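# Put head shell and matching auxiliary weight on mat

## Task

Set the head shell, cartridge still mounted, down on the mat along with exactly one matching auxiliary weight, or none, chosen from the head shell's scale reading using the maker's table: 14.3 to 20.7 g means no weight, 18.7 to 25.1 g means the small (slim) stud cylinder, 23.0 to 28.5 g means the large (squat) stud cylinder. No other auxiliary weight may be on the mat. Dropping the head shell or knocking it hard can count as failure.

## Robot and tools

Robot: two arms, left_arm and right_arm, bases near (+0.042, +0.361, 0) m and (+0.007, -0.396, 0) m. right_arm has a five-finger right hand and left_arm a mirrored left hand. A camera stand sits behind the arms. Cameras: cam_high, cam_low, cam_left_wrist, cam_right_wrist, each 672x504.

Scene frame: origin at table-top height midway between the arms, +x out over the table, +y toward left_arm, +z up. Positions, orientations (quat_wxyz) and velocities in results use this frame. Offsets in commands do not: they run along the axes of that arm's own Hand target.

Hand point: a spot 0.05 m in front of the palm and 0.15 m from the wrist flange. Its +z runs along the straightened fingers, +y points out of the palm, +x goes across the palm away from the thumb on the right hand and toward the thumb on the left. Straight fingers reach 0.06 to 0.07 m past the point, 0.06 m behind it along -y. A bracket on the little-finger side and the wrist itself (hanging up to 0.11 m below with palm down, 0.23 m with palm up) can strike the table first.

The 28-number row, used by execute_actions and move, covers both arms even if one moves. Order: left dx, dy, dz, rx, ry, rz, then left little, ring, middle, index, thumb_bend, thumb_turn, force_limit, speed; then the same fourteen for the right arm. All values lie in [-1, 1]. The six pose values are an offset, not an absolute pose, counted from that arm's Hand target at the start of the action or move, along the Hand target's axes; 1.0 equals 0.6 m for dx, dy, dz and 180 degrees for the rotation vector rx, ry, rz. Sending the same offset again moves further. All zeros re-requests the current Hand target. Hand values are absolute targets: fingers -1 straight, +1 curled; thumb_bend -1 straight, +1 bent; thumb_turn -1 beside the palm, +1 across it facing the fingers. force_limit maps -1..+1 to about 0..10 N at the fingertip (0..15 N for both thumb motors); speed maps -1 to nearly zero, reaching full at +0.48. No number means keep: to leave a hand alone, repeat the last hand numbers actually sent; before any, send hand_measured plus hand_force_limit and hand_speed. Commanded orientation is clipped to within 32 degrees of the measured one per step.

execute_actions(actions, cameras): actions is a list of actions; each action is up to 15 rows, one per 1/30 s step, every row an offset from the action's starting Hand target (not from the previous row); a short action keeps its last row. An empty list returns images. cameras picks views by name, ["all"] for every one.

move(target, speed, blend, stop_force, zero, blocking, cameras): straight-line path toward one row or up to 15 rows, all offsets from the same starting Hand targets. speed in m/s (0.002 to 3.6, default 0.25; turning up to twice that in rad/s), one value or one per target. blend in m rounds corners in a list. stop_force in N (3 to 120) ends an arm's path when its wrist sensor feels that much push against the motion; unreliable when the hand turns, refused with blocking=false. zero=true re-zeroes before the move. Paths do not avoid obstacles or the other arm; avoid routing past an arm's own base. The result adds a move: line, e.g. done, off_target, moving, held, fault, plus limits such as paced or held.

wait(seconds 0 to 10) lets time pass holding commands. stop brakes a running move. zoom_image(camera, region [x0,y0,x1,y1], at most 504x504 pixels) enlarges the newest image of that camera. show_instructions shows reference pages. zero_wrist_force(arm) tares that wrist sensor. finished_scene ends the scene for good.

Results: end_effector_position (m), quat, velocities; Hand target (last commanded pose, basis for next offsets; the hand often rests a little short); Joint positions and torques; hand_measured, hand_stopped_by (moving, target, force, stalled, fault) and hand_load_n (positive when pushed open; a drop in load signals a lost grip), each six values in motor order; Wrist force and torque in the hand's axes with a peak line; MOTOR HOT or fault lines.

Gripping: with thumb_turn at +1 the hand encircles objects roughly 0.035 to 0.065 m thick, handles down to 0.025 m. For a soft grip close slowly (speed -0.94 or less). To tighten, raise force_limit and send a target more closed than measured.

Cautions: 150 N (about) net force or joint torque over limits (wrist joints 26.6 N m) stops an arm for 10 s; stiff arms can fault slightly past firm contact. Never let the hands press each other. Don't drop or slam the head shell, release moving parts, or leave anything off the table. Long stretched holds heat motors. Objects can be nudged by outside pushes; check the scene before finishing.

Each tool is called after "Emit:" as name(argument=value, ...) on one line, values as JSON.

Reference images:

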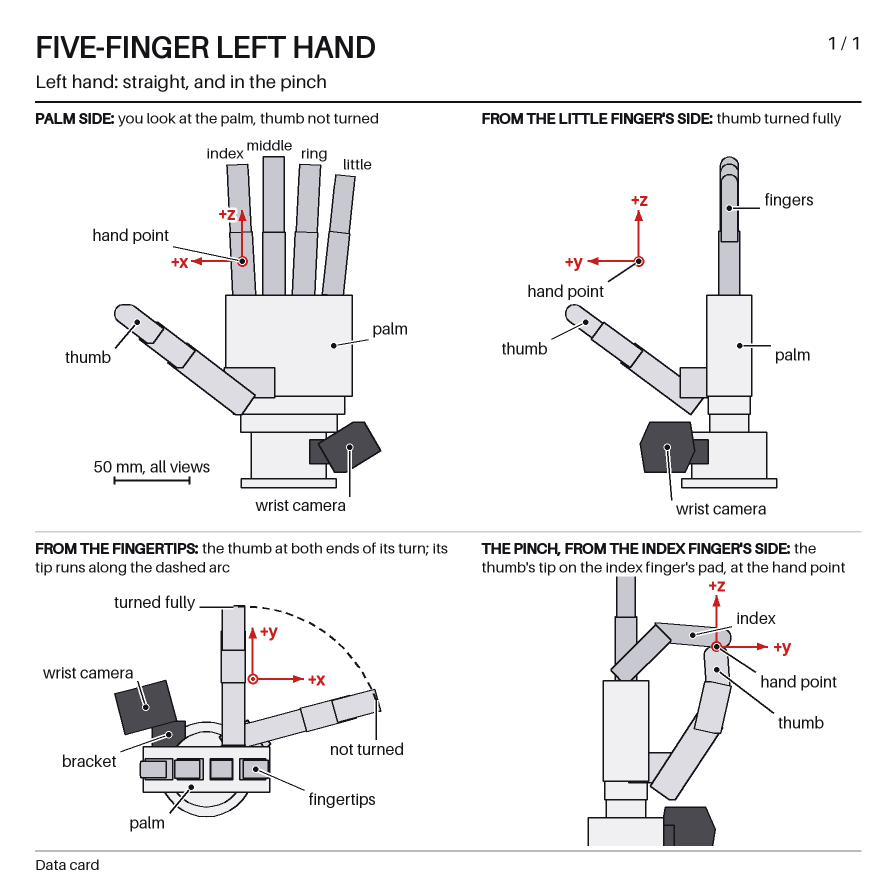

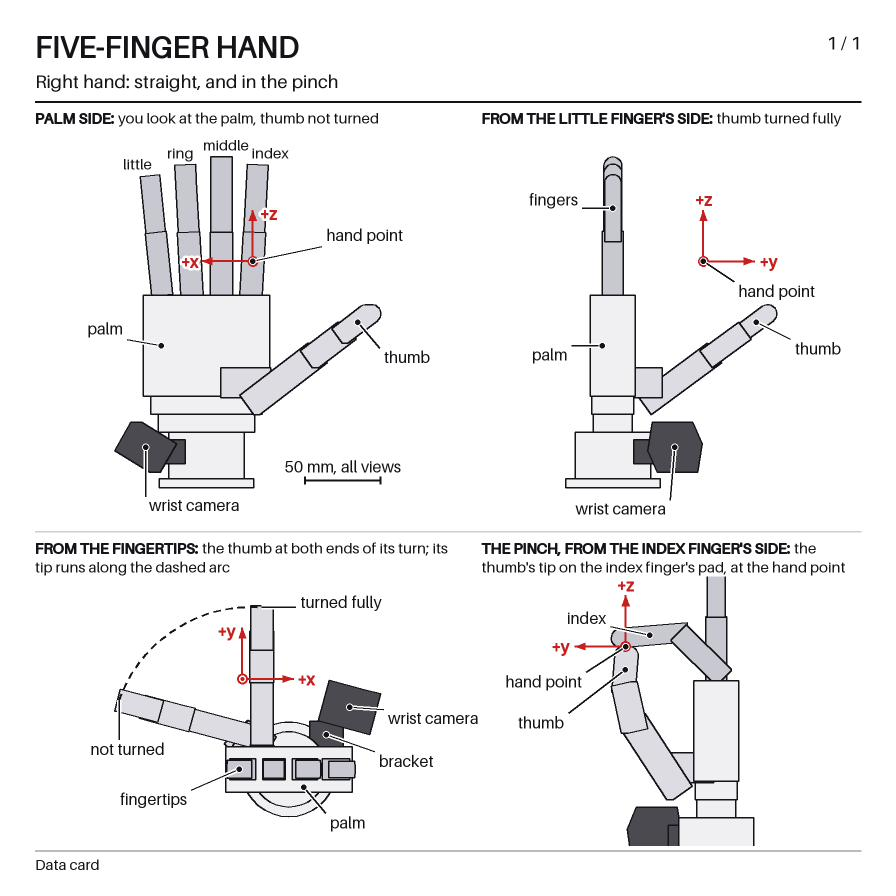

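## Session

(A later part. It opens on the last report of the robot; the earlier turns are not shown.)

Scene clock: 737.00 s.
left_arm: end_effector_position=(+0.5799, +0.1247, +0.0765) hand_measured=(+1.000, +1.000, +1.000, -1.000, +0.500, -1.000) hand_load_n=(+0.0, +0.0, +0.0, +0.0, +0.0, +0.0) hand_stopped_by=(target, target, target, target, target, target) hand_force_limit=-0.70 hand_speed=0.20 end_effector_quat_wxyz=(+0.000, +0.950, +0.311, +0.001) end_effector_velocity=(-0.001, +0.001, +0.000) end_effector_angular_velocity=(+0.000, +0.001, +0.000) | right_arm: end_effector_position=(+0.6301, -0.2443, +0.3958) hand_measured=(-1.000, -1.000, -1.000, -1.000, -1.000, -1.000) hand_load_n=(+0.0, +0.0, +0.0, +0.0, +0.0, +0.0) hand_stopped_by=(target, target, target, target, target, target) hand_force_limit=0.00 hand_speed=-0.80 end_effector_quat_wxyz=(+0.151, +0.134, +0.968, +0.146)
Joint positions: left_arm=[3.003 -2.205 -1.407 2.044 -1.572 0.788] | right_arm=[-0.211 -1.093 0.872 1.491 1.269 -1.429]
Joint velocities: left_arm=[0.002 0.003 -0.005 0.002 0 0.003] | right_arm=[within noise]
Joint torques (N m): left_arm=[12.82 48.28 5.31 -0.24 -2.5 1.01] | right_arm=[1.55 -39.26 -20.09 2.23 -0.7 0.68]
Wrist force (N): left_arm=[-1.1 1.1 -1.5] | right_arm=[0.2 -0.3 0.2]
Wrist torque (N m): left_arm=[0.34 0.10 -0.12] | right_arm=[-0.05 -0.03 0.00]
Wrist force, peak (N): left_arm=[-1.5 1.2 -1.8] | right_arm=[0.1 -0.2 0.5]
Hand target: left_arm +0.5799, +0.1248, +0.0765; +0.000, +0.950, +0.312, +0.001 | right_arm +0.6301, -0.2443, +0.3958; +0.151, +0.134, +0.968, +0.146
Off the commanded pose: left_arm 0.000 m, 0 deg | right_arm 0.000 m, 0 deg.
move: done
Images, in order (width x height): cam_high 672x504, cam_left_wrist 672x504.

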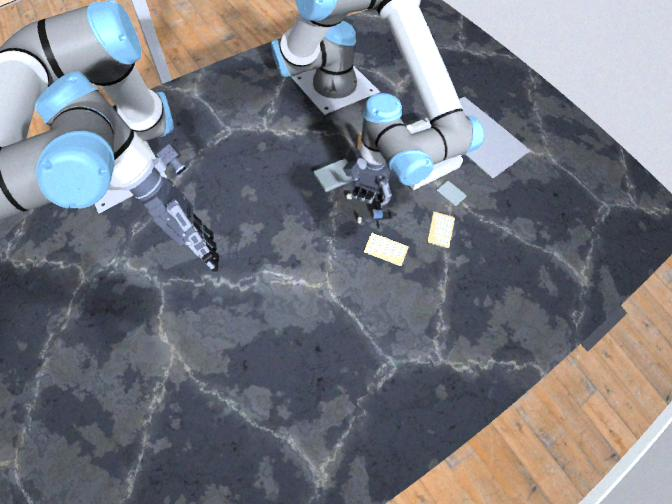

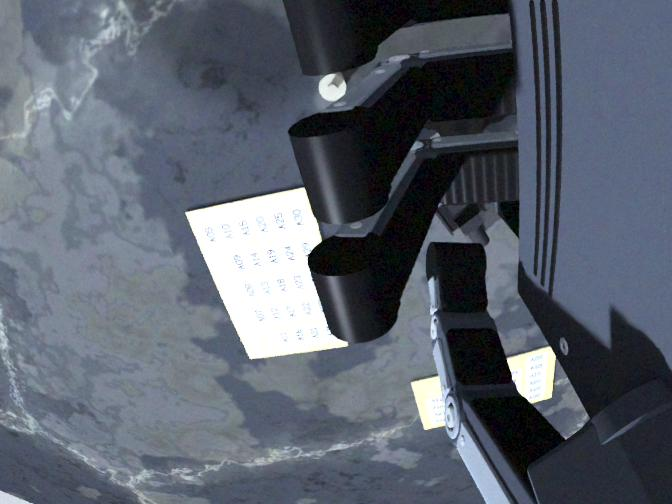

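Emit:
move(target=[[0,-0.01,-0.1333,0,0,0,1,1,1,-1,0.5,-1,-0.7,0.2,0,0,0,0,0,0,-1,-1,-1,-1,-1,-1,0,-0.8],[0.0193,-0.0688,-0.1058,0.2212,0.1437,0.3469,1,1,1,0.85,-0.25,-1,-0.7,0.2,0,0,0,0,0,0,-1,-1,-1,-1,-1,-1,0,-0.8]], cameras=["cam_left_wrist","cam_high"], speed=[0.15, 0.5])

Emit:
zoom_image(camera="cam_high", region=[330, 120, 430, 220])

Scene clock: 795.63 s.
left_arm: end_effector_position=(+0.5647, +0.1649, +0.1399) hand_measured=(+1.000, +1.000, +1.000, +0.850, -0.250, -1.000) hand_load_n=(+0.0, +0.0, +0.0, +0.0, +0.0, +0.0) hand_stopped_by=(target, target, target, target, target, target) hand_force_limit=-0.70 hand_speed=0.20 end_effector_quat_wxyz=(-0.370, +0.893, -0.237, +0.099) | right_arm: end_effector_position=(+0.6301, -0.2443, +0.3958) hand_measured=(-1.000, -1.000, -1.000, -1.000, -1.000, -1.000) hand_load_n=(+0.0, +0.0, +0.0, +0.0, +0.0, +0.0) hand_stopped_by=(target, target, target, target, target, target) hand_force_limit=0.00 hand_speed=-0.80 end_effector_quat_wxyz=(+0.151, +0.134, +0.968, +0.146)
Joint positions: left_arm=[2.803 -2.16 -1.346 2.105 -2.343 1.809] | right_arm=[-0.211 -1.093 0.872 1.491 1.269 -1.429]
Joint torques (N m): left_arm=[11.19 33.1 27.34 0.09 -3.11 1.27] | right_arm=[1.81 -39.91 -20.55 2.38 -0.78 0.64]
Wrist force (N): left_arm=[-0.8 -0.7 -2.1] | right_arm=[0.3 -0.2 0.2]
Wrist torque (N m): left_arm=[0.30 0.05 0.08] | right_arm=[-0.05 -0.06 0.01]
Wrist force, peak (N): left_arm=[-1.4 0.7 -3.2] | right_arm=[0.1 -0.4 0.3]
Hand target: left_arm +0.5647, +0.1649, +0.1399; -0.370, +0.893, -0.237, +0.099 | right_arm +0.6301, -0.2443, +0.3958; +0.151, +0.134, +0.968, +0.146
Off the commanded pose: left_arm 0.000 m, 0 deg | right_arm 0.000 m, 0 deg.
move: done
Images, in order (width x height): cam_high 672x504, cam_left_wrist 672x504.

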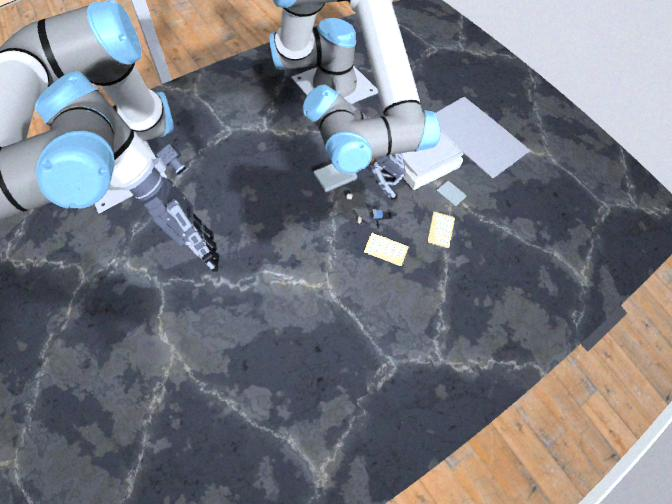

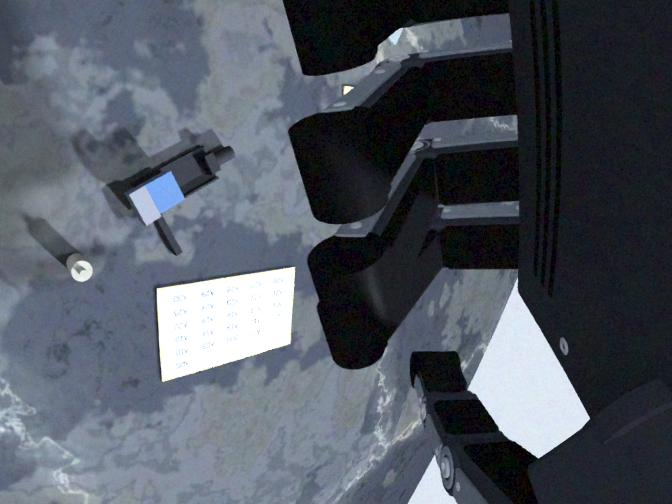

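Scaled by 5.040 from the camera's 672x504 image, which has a finer 960x720 frame.

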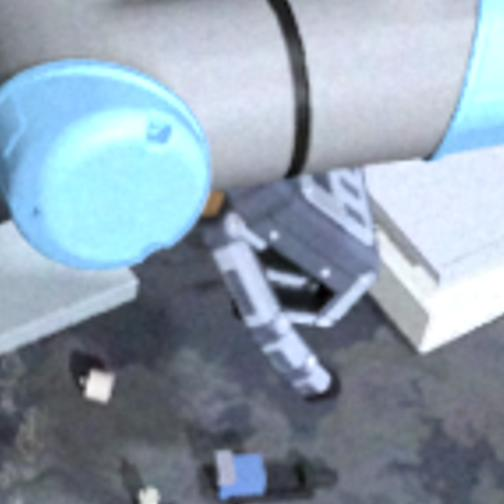

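Emit:
move(target=[-0.08,0.0755,0.1131,0,-0.0416,-0.0416,1,1,1,0.85,-0.25,-1,-0.7,0.2,0,0,0,0,0,0,-1,-1,-1,-1,-1,-1,0,-0.8], cameras=["cam_left_wrist","cam_high"], speed=0.15, stop_force=8)

Emit:
zoom_image(camera="cam_high", region=[330, 120, 430, 220])

Scene clock: 830.43 s.
left_arm: end_effector_position=(+0.5311, +0.2026, +0.0599) hand_measured=(+1.000, +1.000, +1.000, +0.850, -0.250, -1.000) hand_load_n=(+0.0, +0.0, +0.0, +0.0, +0.0, +0.0) hand_stopped_by=(target, target, target, target, target, target) hand_force_limit=-0.70 hand_speed=0.20 end_effector_quat_wxyz=(-0.378, +0.911, -0.153, +0.065) | right_arm: end_effector_position=(+0.6301, -0.2443, +0.3958) hand_measured=(-1.000, -1.000, -1.000, -1.000, -1.000, -1.000) hand_load_n=(+0.0, +0.0, +0.0, +0.0, +0.0, +0.0) hand_stopped_by=(target, target, target, target, target, target) hand_force_limit=0.00 hand_speed=-0.80 end_effector_quat_wxyz=(+0.151, +0.134, +0.968, +0.146)
Joint positions: left_arm=[2.837 -2.216 -1.524 2.19 -2.357 1.597] | right_arm=[-0.211 -1.093 0.872 1.491 1.269 -1.429]
Joint torques (N m): left_arm=[-9.29 36.25 6.21 -4.08 0.13 -1.49] | right_arm=[1.06 -39.02 -20.25 2.51 -0.74 0.69]
Wrist force (N): left_arm=[-1.1 -0.9 -1.5] | right_arm=[0.1 0.0 0.0]
Wrist torque (N m): left_arm=[0.27 0.13 0.00] | right_arm=[-0.01 -0.03 0.01]
Wrist force, peak (N): left_arm=[0.0 -1.2 -2.9] | right_arm=[0.0 -0.3 0.3]
Hand target: left_arm +0.5311, +0.2026, +0.0598; -0.378, +0.911, -0.153, +0.065 | right_arm +0.6301, -0.2443, +0.3958; +0.151, +0.134, +0.968, +0.146
Off the commanded pose: left_arm 0.000 m, 0 deg | right_arm 0.000 m, 0 deg.
move: done
Images, in order (width x height): cam_high 672x504, cam_left_wrist 672x504.

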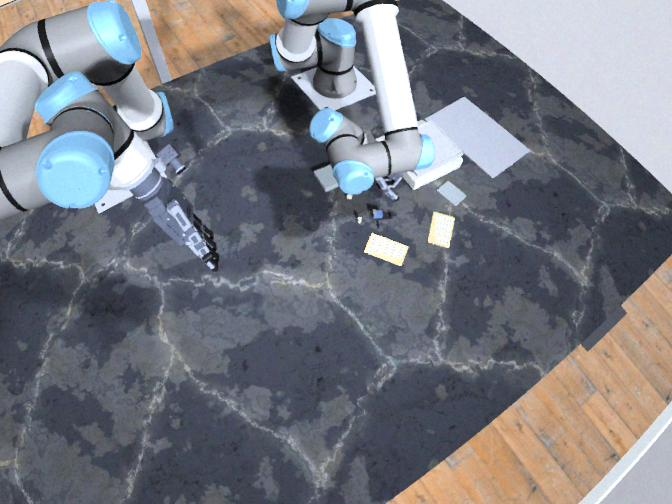

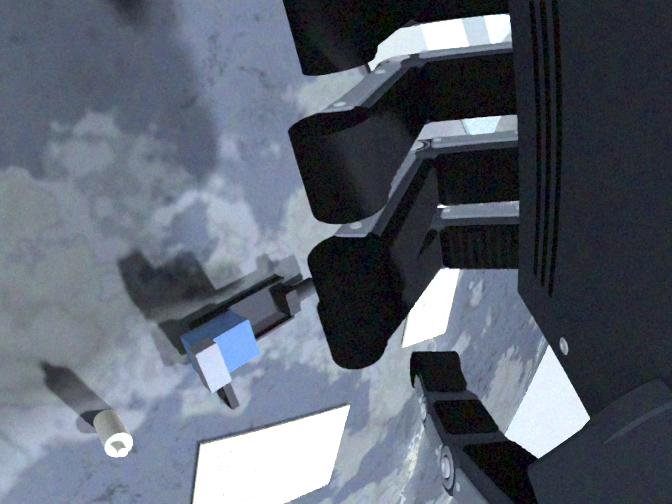

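Scaled by 5.040 from the camera's 672x504 image, which has a finer 960x720 frame.

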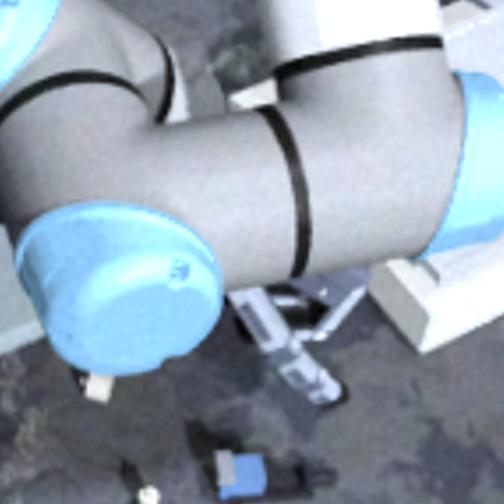

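Emit:
move(target=[-0.0185,0.0471,0.0471,0,0.0196,0.0196,1,1,1,0.85,-0.25,-1,-0.7,0.2,0,0,0,0,0,0,-1,-1,-1,-1,-1,-1,0,-0.8], cameras=["cam_left_wrist","cam_low"], speed=0.1, stop_force=8)

Emit:
zoom_image(camera="cam_left_wrist", region=[160, 200, 520, 480])

Emit:
zoom_image(camera="cam_low", region=[400, 200, 520, 310])

Scene clock: 850.00 s.
left_arm: end_effector_position=(+0.5207, +0.2062, +0.0199) hand_measured=(+1.000, +1.000, +1.000, +0.850, -0.250, -1.000) hand_load_n=(+0.0, +0.0, +0.0, +0.0, +0.0, -0.5) hand_stopped_by=(target, target, target, target, target, target) hand_force_limit=-0.70 hand_speed=0.20 end_effector_quat_wxyz=(-0.375, +0.903, -0.193, +0.081) | right_arm: end_effector_position=(+0.6301, -0.2443, +0.3958) hand_measured=(-1.000, -1.000, -1.000, -1.000, -1.000, -1.000) hand_load_n=(+0.0, +0.0, +0.0, +0.0, +0.0, +0.0) hand_stopped_by=(target, target, target, target, target, target) hand_force_limit=0.00 hand_speed=-0.80 end_effector_quat_wxyz=(+0.151, +0.134, +0.968, +0.146)
Joint positions: left_arm=[2.845 -2.214 -1.626 2.384 -2.351 1.731] | right_arm=[-0.211 -1.093 0.872 1.491 1.269 -1.429]
Joint torques (N m): left_arm=[-8.08 31.89 21.25 0.05 -3.47 1.39] | right_arm=[2.01 -39.64 -20.84 2.58 -0.87 0.69]
Wrist force (N): left_arm=[-1.4 -0.4 -1.5] | right_arm=[-0.1 -0.1 0.2]
Wrist torque (N m): left_arm=[0.32 0.22 0.00] | right_arm=[-0.03 0.00 -0.01]
Wrist force, peak (N): left_arm=[-1.0 -1.0 -2.3] | right_arm=[0.1 -0.3 0.3]
Hand target: left_arm +0.5207, +0.2062, +0.0198; -0.375, +0.903, -0.193, +0.081 | right_arm +0.6301, -0.2443, +0.3958; +0.151, +0.134, +0.968, +0.146
Off the commanded pose: left_arm 0.000 m, 0 deg | right_arm 0.000 m, 0 deg.
move: done
Images, in order (width x height): cam_low 672x504, cam_left_wrist 672x504.

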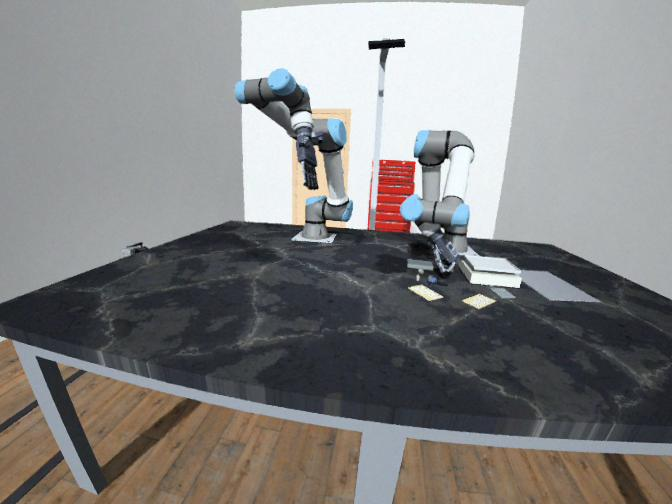

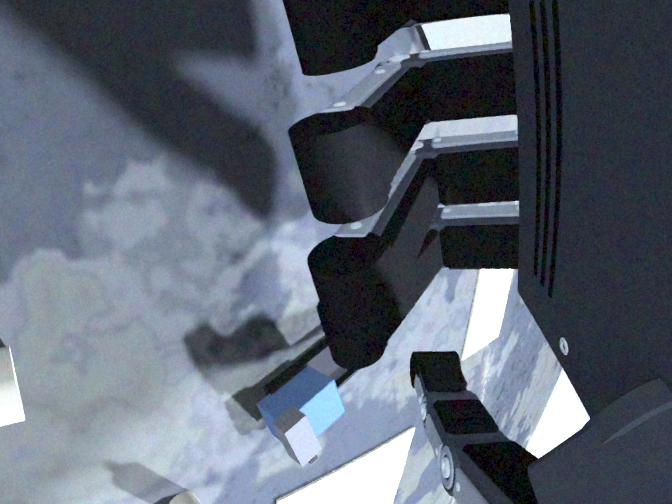

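Scaled by 1.400 from the camera's 672x504 image, which has a finer 960x720 frame.

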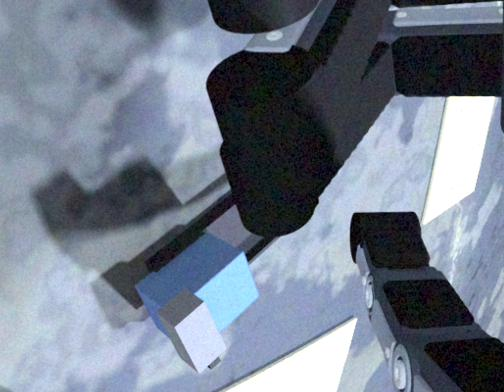

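Scaled by 4.200 from the camera's 672x504 image, which has a finer 960x720 frame.

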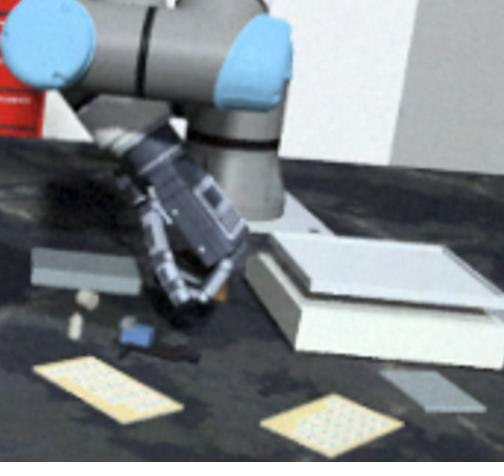

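Emit:
move(target=[0,0.0412,0.0412,0,0,0,1,1,1,0.85,-0.25,-1,-0.7,0.2,0,0,0,0,0,0,-1,-1,-1,-1,-1,-1,0,-0.8], cameras=["cam_left_wrist","cam_low"], speed=0.01, stop_force=3)

Emit:
zoom_image(camera="cam_left_wrist", region=[200, 200, 520, 480])

Emit:
zoom_image(camera="cam_low", region=[410, 230, 480, 300])

Scene clock: 875.77 s.
left_arm: end_effector_position=(+0.5208, +0.2063, -0.0111) hand_measured=(+1.000, +1.000, +1.000, +0.850, -0.250, -1.000) hand_load_n=(+0.0, +0.0, +0.0, +0.0, -0.5, +0.0) hand_stopped_by=(target, target, target, target, target, target) hand_force_limit=-0.70 hand_speed=0.20 end_effector_quat_wxyz=(-0.375, +0.903, -0.193, +0.081) | right_arm: end_effector_position=(+0.6301, -0.2443, +0.3958) hand_measured=(-1.000, -1.000, -1.000, -1.000, -1.000, -1.000) hand_load_n=(+0.0, +0.0, +0.0, +0.0, +0.0, +0.0) hand_stopped_by=(target, target, target, target, target, target) hand_force_limit=0.00 hand_speed=-0.80 end_effector_quat_wxyz=(+0.151, +0.134, +0.968, +0.146)
Joint positions: left_arm=[2.845 -2.263 -1.639 2.446 -2.351 1.731] | right_arm=[-0.211 -1.093 0.872 1.491 1.269 -1.429]
Joint torques (N m): left_arm=[8.52 44.26 25.16 -4.78 -2.25 1.24] | right_arm=[1.78 -40.07 -20.27 2.52 -0.97 0.72]
Wrist force (N): left_arm=[-1.5 -2.8 -3.7] | right_arm=[0.2 0.0 0.0]
Wrist torque (N m): left_arm=[0.28 0.21 -0.06] | right_arm=[-0.02 -0.04 0.01]
Wrist force, peak (N): left_arm=[-2.6 -3.9 -5.2] | right_arm=[0.1 -0.4 0.3]
Hand target: left_arm +0.5208, +0.2063, -0.0111; -0.375, +0.903, -0.193, +0.081 (not the last commanded pose) | right_arm +0.6301, -0.2443, +0.3958; +0.151, +0.134, +0.968, +0.146
Off the commanded pose: left_arm 0.004 m, 0 deg | right_arm 0.000 m, 0 deg.
move: contact (left_arm)
Images, in order (width x height): cam_low 672x504, cam_left_wrist 672x504.

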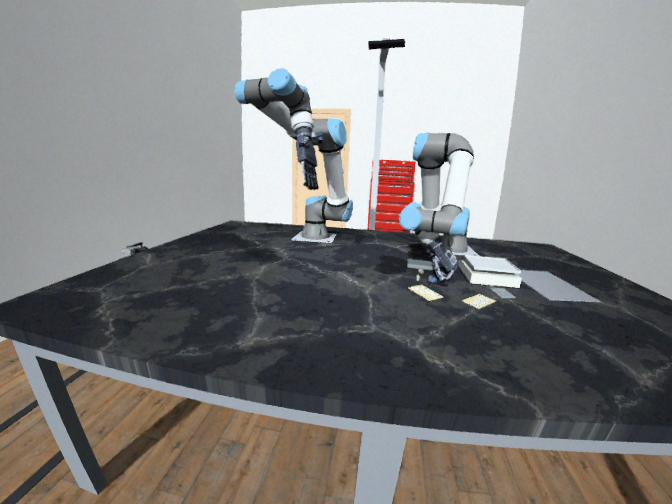

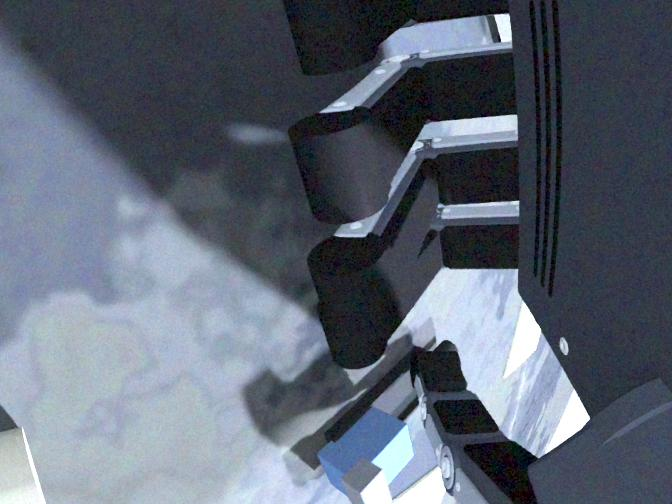

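Scaled by 1.575 from the camera's 672x504 image, which has a finer 960x720 frame.

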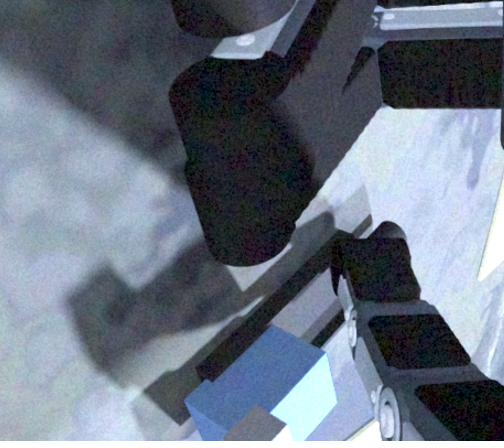

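Scaled by 7.200 from the camera's 672x504 image, which has a finer 960x720 frame.

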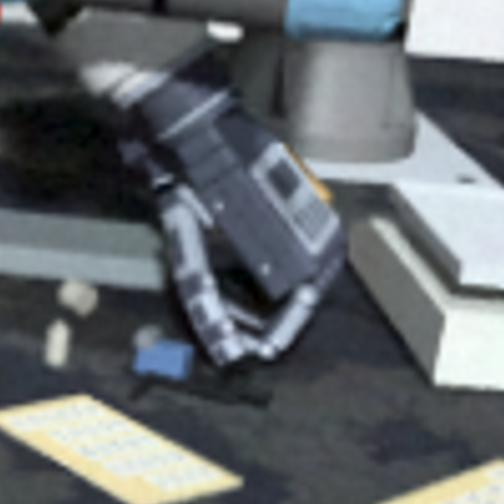

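Emit:
move(target=[[0,-0.0035,-0.0035,0,0,0,1,1,1,0.85,-1,-1,-0.7,0.2,0,0,0,0,0,0,-1,-1,-1,-1,-1,-1,0,-0.8],[0,0.0295,-0.0365,0,0,0,1,1,1,0.85,-1,-1,-0.7,0.2,0,0,0,0,0,0,-1,-1,-1,-1,-1,-1,0,-0.8],[0.0833,0.0295,-0.0365,0,0,0,1,1,1,0.85,-1,-1,-0.7,0.2,0,0,0,0,0,0,-1,-1,-1,-1,-1,-1,0,-0.8]], cameras=["cam_left_wrist","cam_low","cam_high"], speed=0.05)

Emit:
zoom_image(camera="cam_high", region=[330, 140, 430, 240])

Emit:
zoom_image(camera="cam_low", region=[410, 230, 480, 300])

Scene clock: 1006.47 s.
left_arm: end_effector_position=(+0.5549, +0.1603, -0.0081) hand_measured=(+1.000, +1.000, +1.000, +0.850, -1.000, -1.000) hand_load_n=(+0.0, +0.5, +0.0, +0.0, +0.0, +0.0) hand_stopped_by=(target, target, target, target, target, target) hand_force_limit=-0.70 hand_speed=0.20 end_effector_quat_wxyz=(-0.375, +0.903, -0.193, +0.081) | right_arm: end_effector_position=(+0.6301, -0.2443, +0.3958) hand_measured=(-1.000, -1.000, -1.000, -1.000, -1.000, -1.000) hand_load_n=(+0.0, +0.0, +0.0, +0.0, +0.0, +0.0) hand_stopped_by=(target, target, target, target, target, target) hand_force_limit=0.00 hand_speed=-0.80 end_effector_quat_wxyz=(+0.151, +0.134, +0.968, +0.146)
Joint positions: left_arm=[2.779 -2.369 -1.44 2.289 -2.356 1.639] | right_arm=[-0.211 -1.093 0.872 1.491 1.269 -1.429]
Joint torques (N m): left_arm=[-5.91 47.19 5.55 0 -3.47 -0.82] | right_arm=[1.23 -39.89 -21.46 2.75 -0.83 0.79]
Wrist force (N): left_arm=[-1.1 -0.7 -1.7] | right_arm=[0.1 -0.2 0.1]
Wrist torque (N m): left_arm=[0.29 0.12 -0.01] | right_arm=[-0.04 -0.02 0.00]
Wrist force, peak (N): left_arm=[-2.3 -2.5 -3.7] | right_arm=[0.1 -0.2 0.4]
Hand target: left_arm +0.5549, +0.1603, -0.0081; -0.375, +0.903, -0.193, +0.081 | right_arm +0.6301, -0.2443, +0.3958; +0.151, +0.134, +0.968, +0.146
Off the commanded pose: left_arm 0.000 m, 0 deg | right_arm 0.000 m, 0 deg.
move: done
Images, in order (width x height): cam_high 672x504, cam_low 672x504, cam_left_wrist 672x504.

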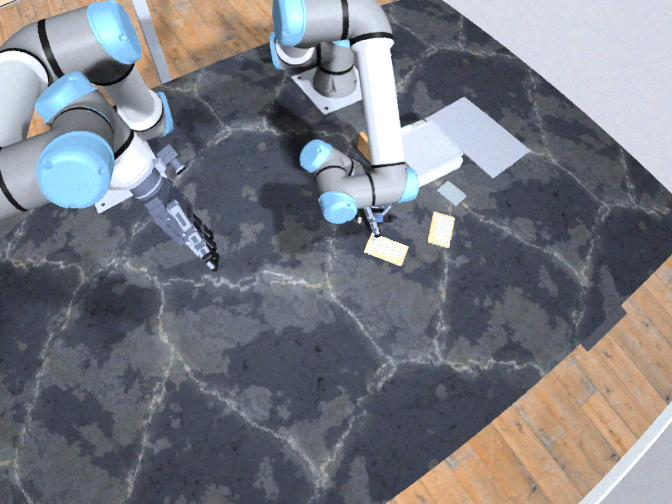

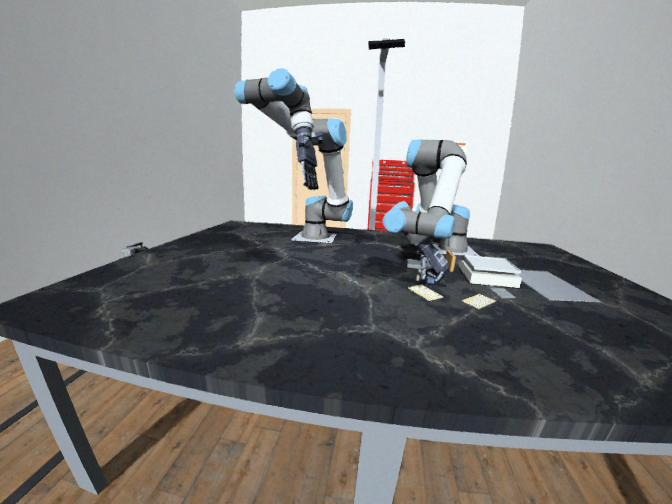

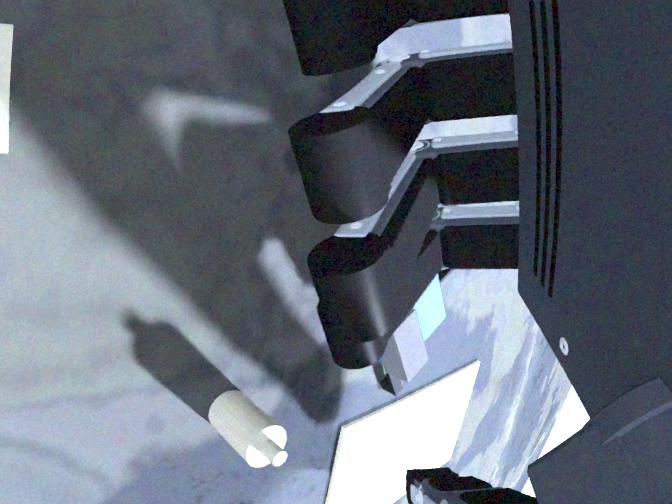

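Scaled by 5.040 from the camera's 672x504 image, which has a finer 960x720 frame.

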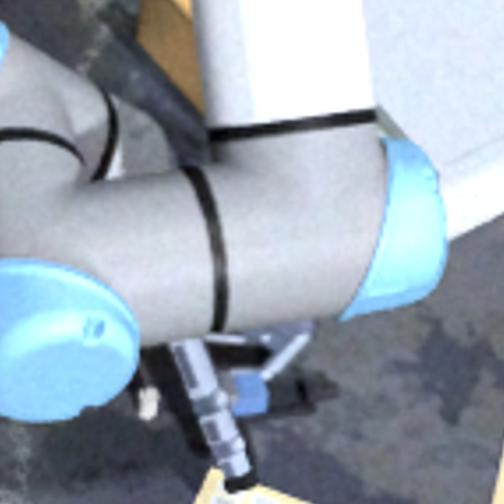

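Scaled by 7.200 from the camera's 672x504 image, which has a finer 960x720 frame.

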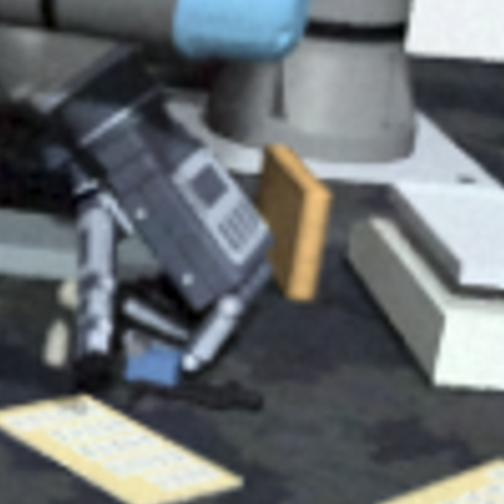

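Emit:
move(target=[0.07,0,0,0,0,0,1,1,1,0.85,-1,-1,-0.7,0.2,0,0,0,0,0,0,-1,-1,-1,-1,-1,-1,0,-0.8], cameras=["cam_left_wrist","cam_low","cam_high"], speed=0.05)

Emit:
zoom_image(camera="cam_high", region=[330, 140, 430, 240])

Emit:
zoom_image(camera="cam_low", region=[410, 230, 480, 300])

Scene clock: 1023.17 s.
left_arm: end_effector_position=(+0.5932, +0.1431, -0.0080) hand_measured=(+1.000, +1.000, +1.000, +0.850, -1.000, -1.000) hand_load_n=(+0.0, +0.0, +0.0, +0.0, +0.0, -0.5) hand_stopped_by=(target, target, target, target, target, target) hand_force_limit=-0.70 hand_speed=0.20 end_effector_quat_wxyz=(-0.375, +0.903, -0.193, +0.081) | right_arm: end_effector_position=(+0.6301, -0.2443, +0.3958) hand_measured=(-1.000, -1.000, -1.000, -1.000, -1.000, -1.000) hand_load_n=(+0.0, +0.0, +0.0, +0.0, +0.0, +0.0) hand_stopped_by=(target, target, target, target, target, target) hand_force_limit=0.00 hand_speed=-0.80 end_effector_quat_wxyz=(+0.151, +0.134, +0.968, +0.146)
Joint positions: left_arm=[2.776 -2.453 -1.275 2.203 -2.357 1.633] | right_arm=[-0.211 -1.093 0.872 1.491 1.269 -1.429]
Joint torques (N m): left_arm=[-6.06 50.64 7.65 -0.09 -3.52 -0.76] | right_arm=[2.4 -40.52 -21.1 2.77 -0.84 0.89]
Wrist force (N): left_arm=[-1.0 -0.8 -2.0] | right_arm=[0.0 -0.2 0.1]
Wrist torque (N m): left_arm=[0.27 0.07 0.03] | right_arm=[-0.03 0.00 -0.01]
Wrist force, peak (N): left_arm=[-1.5 -0.8 -1.9] | right_arm=[0.1 -0.2 0.5]
Hand target: left_arm +0.5933, +0.1431, -0.0080; -0.375, +0.903, -0.193, +0.081 | right_arm +0.6301, -0.2443, +0.3958; +0.151, +0.134, +0.968, +0.146
Off the commanded pose: left_arm 0.000 m, 0 deg | right_arm 0.000 m, 0 deg.
move: done
Images, in order (width x height): cam_high 672x504, cam_low 672x504, cam_left_wrist 672x504.

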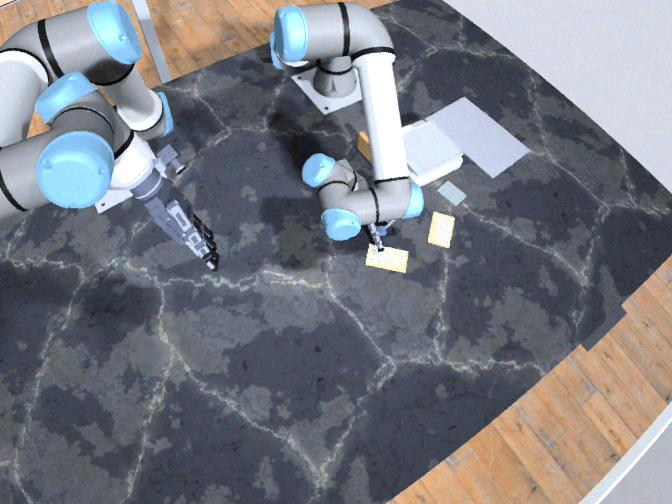

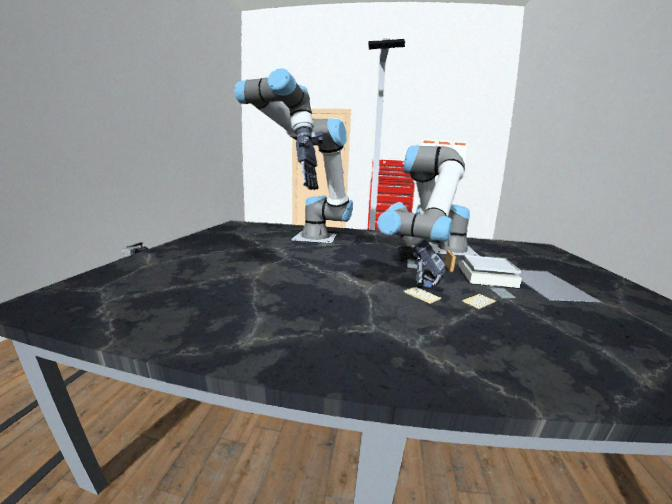

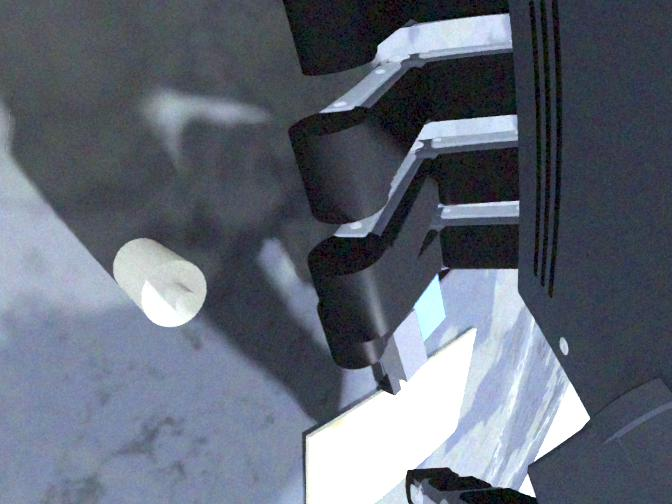

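Scaled by 5.040 from the camera's 672x504 image, which has a finer 960x720 frame.

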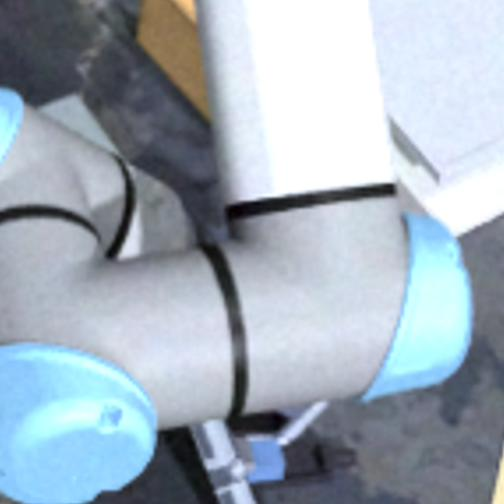

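Scaled by 7.200 from the camera's 672x504 image, which has a finer 960x720 frame.

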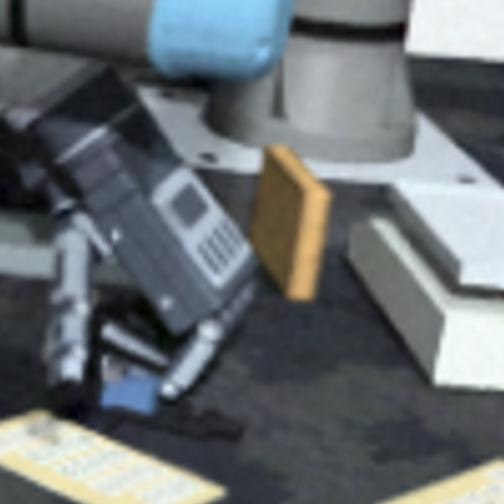

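Emit:
move(target=[[-0.02,-0.2,-0.2,0,0,0,1,1,1,0.85,-1,-1,-0.7,0.2,0,0,0,0,0,0,-1,-1,-1,-1,-1,-1,0,-0.8],[0.0127,-0.2452,-0.245,0.4693,0.2107,0.6213,1,1,1,-0.15,-0.3,0.6,-0.7,0.2,0,0,0,0,0,0,-1,-1,-1,-1,-1,-1,0,-0.8]], cameras=["cam_left_wrist","cam_low","cam_high"], speed=[0.15,0.6])

Emit:
zoom_image(camera="cam_high", region=[330, 140, 430, 240])

Scene clock: 1060.43 s.
left_arm: end_effector_position=(+0.5998, +0.1400, +0.2000) hand_measured=(+1.000, +1.000, +1.000, -0.150, -0.300, +0.600) hand_load_n=(+0.0, +0.0, +0.0, +0.0, +0.0, +0.0) hand_stopped_by=(target, target, target, target, target, target) hand_force_limit=-0.70 hand_speed=0.20 end_effector_quat_wxyz=(+0.625, +0.100, +0.770, -0.081) | right_arm: end_effector_position=(+0.6301, -0.2443, +0.3958) hand_measured=(-1.000, -1.000, -1.000, -1.000, -1.000, -1.000) hand_load_n=(+0.0, +0.0, +0.0, +0.0, +0.0, +0.0) hand_stopped_by=(target, target, target, target, target, target) hand_force_limit=0.00 hand_speed=-0.80 end_effector_quat_wxyz=(+0.151, +0.134, +0.968, +0.146)
Joint positions: left_arm=[2.898 -1.672 -2.023 3.488 -1.568 4.713] | right_arm=[-0.211 -1.093 0.872 1.491 1.269 -1.429]
Joint torques (N m): left_arm=[-3.29 15.02 27.58 -0.99 1.86 1.28] | right_arm=[1.77 -40.64 -20.95 2.92 -1.05 0.86]
Wrist force (N): left_arm=[-4.4 0.3 -0.3] | right_arm=[0.0 0.0 -0.1]
Wrist torque (N m): left_arm=[0.25 0.45 -0.22] | right_arm=[0.00 0.00 0.00]
Wrist force, peak (N): left_arm=[-4.7 0.0 -0.5] | right_arm=[0.2 -0.3 0.3]
Hand target: left_arm +0.5997, +0.1400, +0.2000; +0.625, +0.100, +0.770, -0.081 | right_arm +0.6301, -0.2443, +0.3958; +0.151, +0.134, +0.968, +0.146
Off the commanded pose: left_arm 0.000 m, 0 deg | right_arm 0.000 m, 0 deg.
move: done
Images, in order (width x height): cam_high 672x504, cam_low 672x504, cam_left_wrist 672x504.

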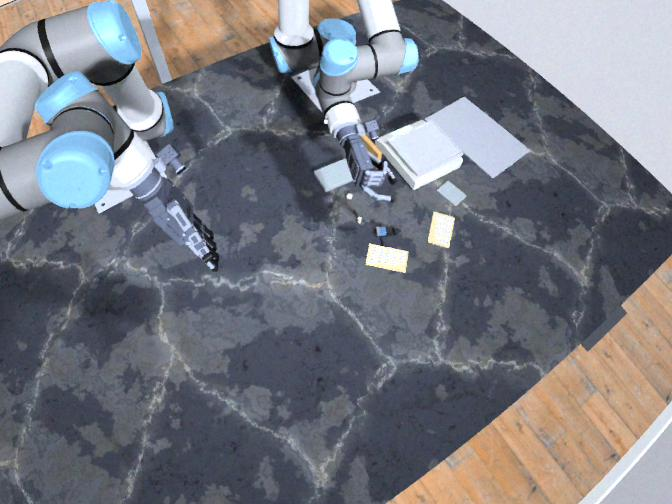

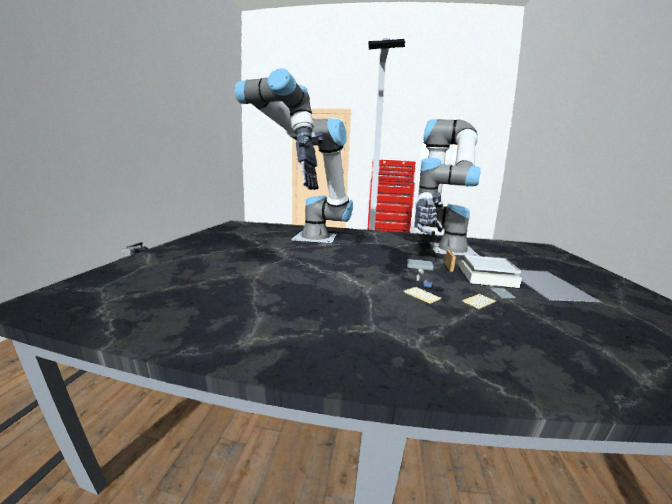

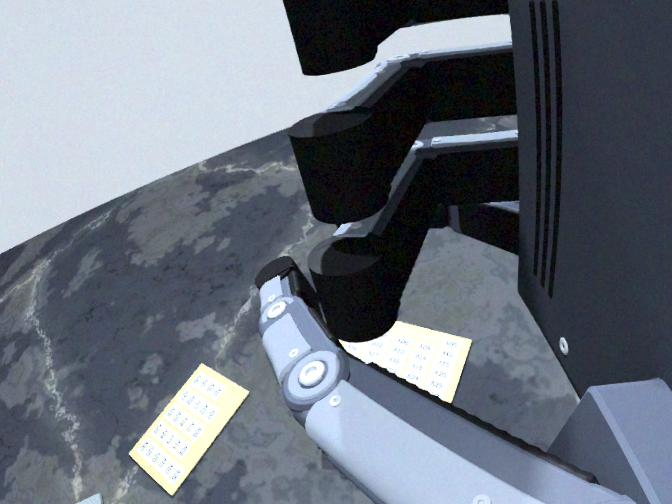

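Scaled by 5.040 from the camera's 672x504 image, which has a finer 960x720 frame.

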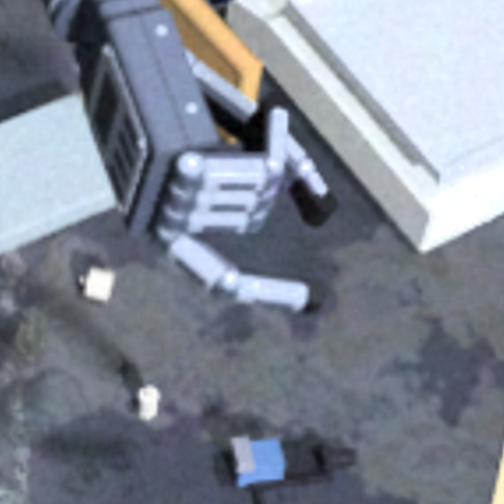

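Emit:
move(target=[0.1917,0.0153,0.06,0.0668,0.0167,0.0142,1,1,1,-0.15,-0.3,0.6,-0.7,0.2,0,0,0,0,0,0,-1,-1,-1,-1,-1,-1,0,-0.8], cameras=["cam_left_wrist","cam_low","cam_high"], speed=0.15, stop_force=8)

Emit:
zoom_image(camera="cam_high", region=[330, 140, 430, 240])

Emit:
zoom_image(camera="cam_low", region=[400, 230, 480, 310])

Scene clock: 1084.63 s.
left_arm: end_effector_position=(+0.6133, +0.1459, +0.0800) hand_measured=(+1.000, +1.000, +1.000, -0.150, -0.300, +0.600) hand_load_n=(+0.0, +0.0, +0.0, +0.0, +0.0, +0.0) hand_stopped_by=(target, target, target, target, target, target) hand_force_limit=-0.70 hand_speed=0.20 end_effector_quat_wxyz=(+0.592, +0.184, +0.771, -0.145) | right_arm: end_effector_position=(+0.6301, -0.2443, +0.3958) hand_measured=(-1.000, -1.000, -1.000, -1.000, -1.000, -1.000) hand_load_n=(+0.0, +0.0, +0.0, +0.0, +0.0, +0.0) hand_stopped_by=(target, target, target, target, target, target) hand_force_limit=0.00 hand_speed=-0.80 end_effector_quat_wxyz=(+0.151, +0.134, +0.968, +0.146)
Joint positions: left_arm=[3.068 -1.862 -2.149 3.732 -1.196 4.812] | right_arm=[-0.211 -1.093 0.872 1.491 1.269 -1.429]
Joint torques (N m): left_arm=[3.64 18.09 26.41 2.82 2.68 1.1] | right_arm=[2.22 -40.5 -21.17 2.85 -1.13 0.81]
Wrist force (N): left_arm=[-4.1 -0.1 -1.4] | right_arm=[0.0 -0.1 0.3]
Wrist torque (N m): left_arm=[0.20 0.37 -0.12] | right_arm=[-0.04 -0.02 0.01]
Wrist force, peak (N): left_arm=[-5.4 0.1 -0.6] | right_arm=[0.2 -0.2 0.4]
Hand target: left_arm +0.6133, +0.1459, +0.0800; +0.592, +0.184, +0.771, -0.144 | right_arm +0.6301, -0.2443, +0.3958; +0.151, +0.134, +0.968, +0.146
Off the commanded pose: left_arm 0.000 m, 0 deg | right_arm 0.000 m, 0 deg.
move: done
Images, in order (width x height): cam_high 672x504, cam_low 672x504, cam_left_wrist 672x504.

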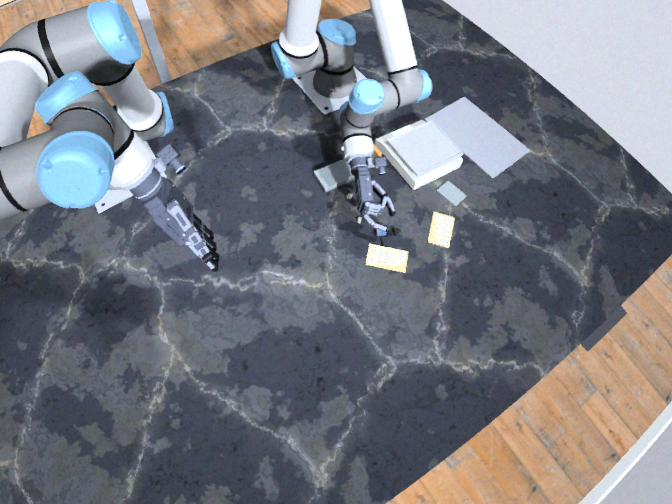

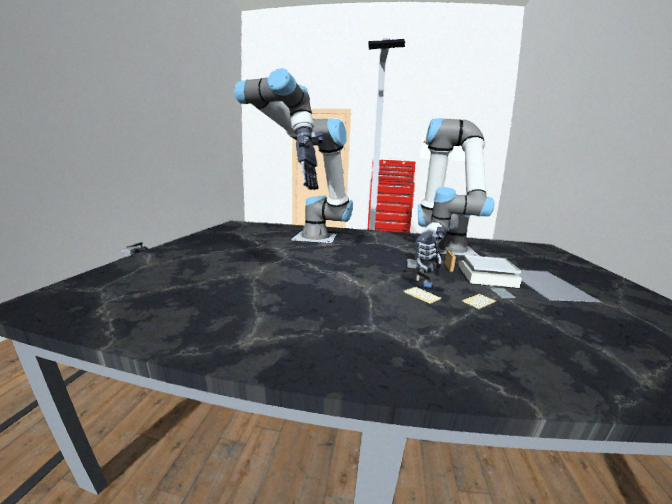

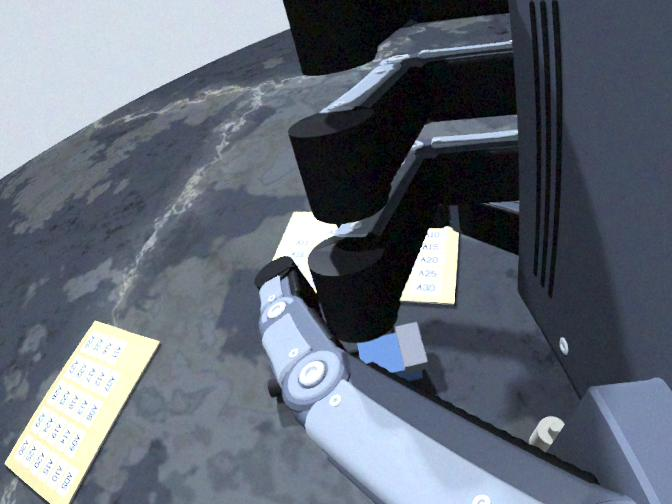

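Scaled by 5.040 from the camera's 672x504 image, which has a finer 960x720 frame.

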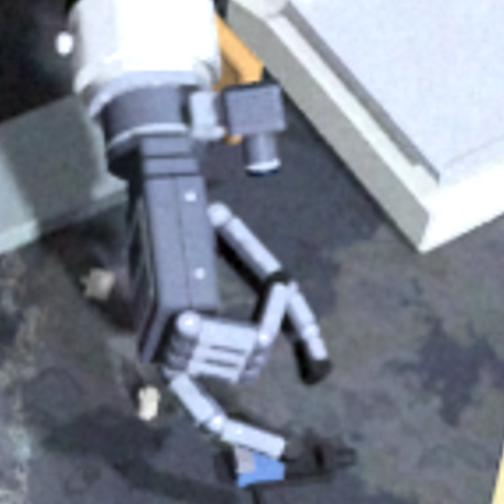

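Scaled by 6.300 from the camera's 672x504 image, which has a finer 960x720 frame.

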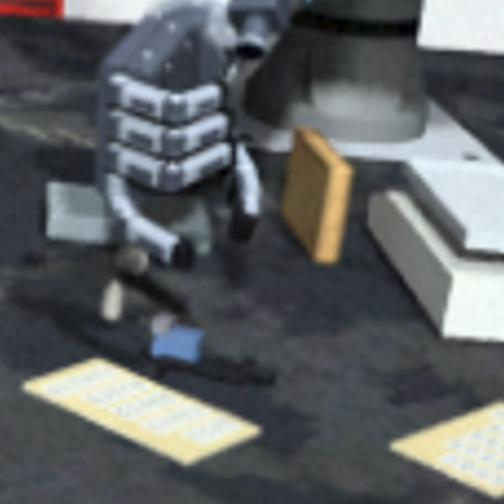

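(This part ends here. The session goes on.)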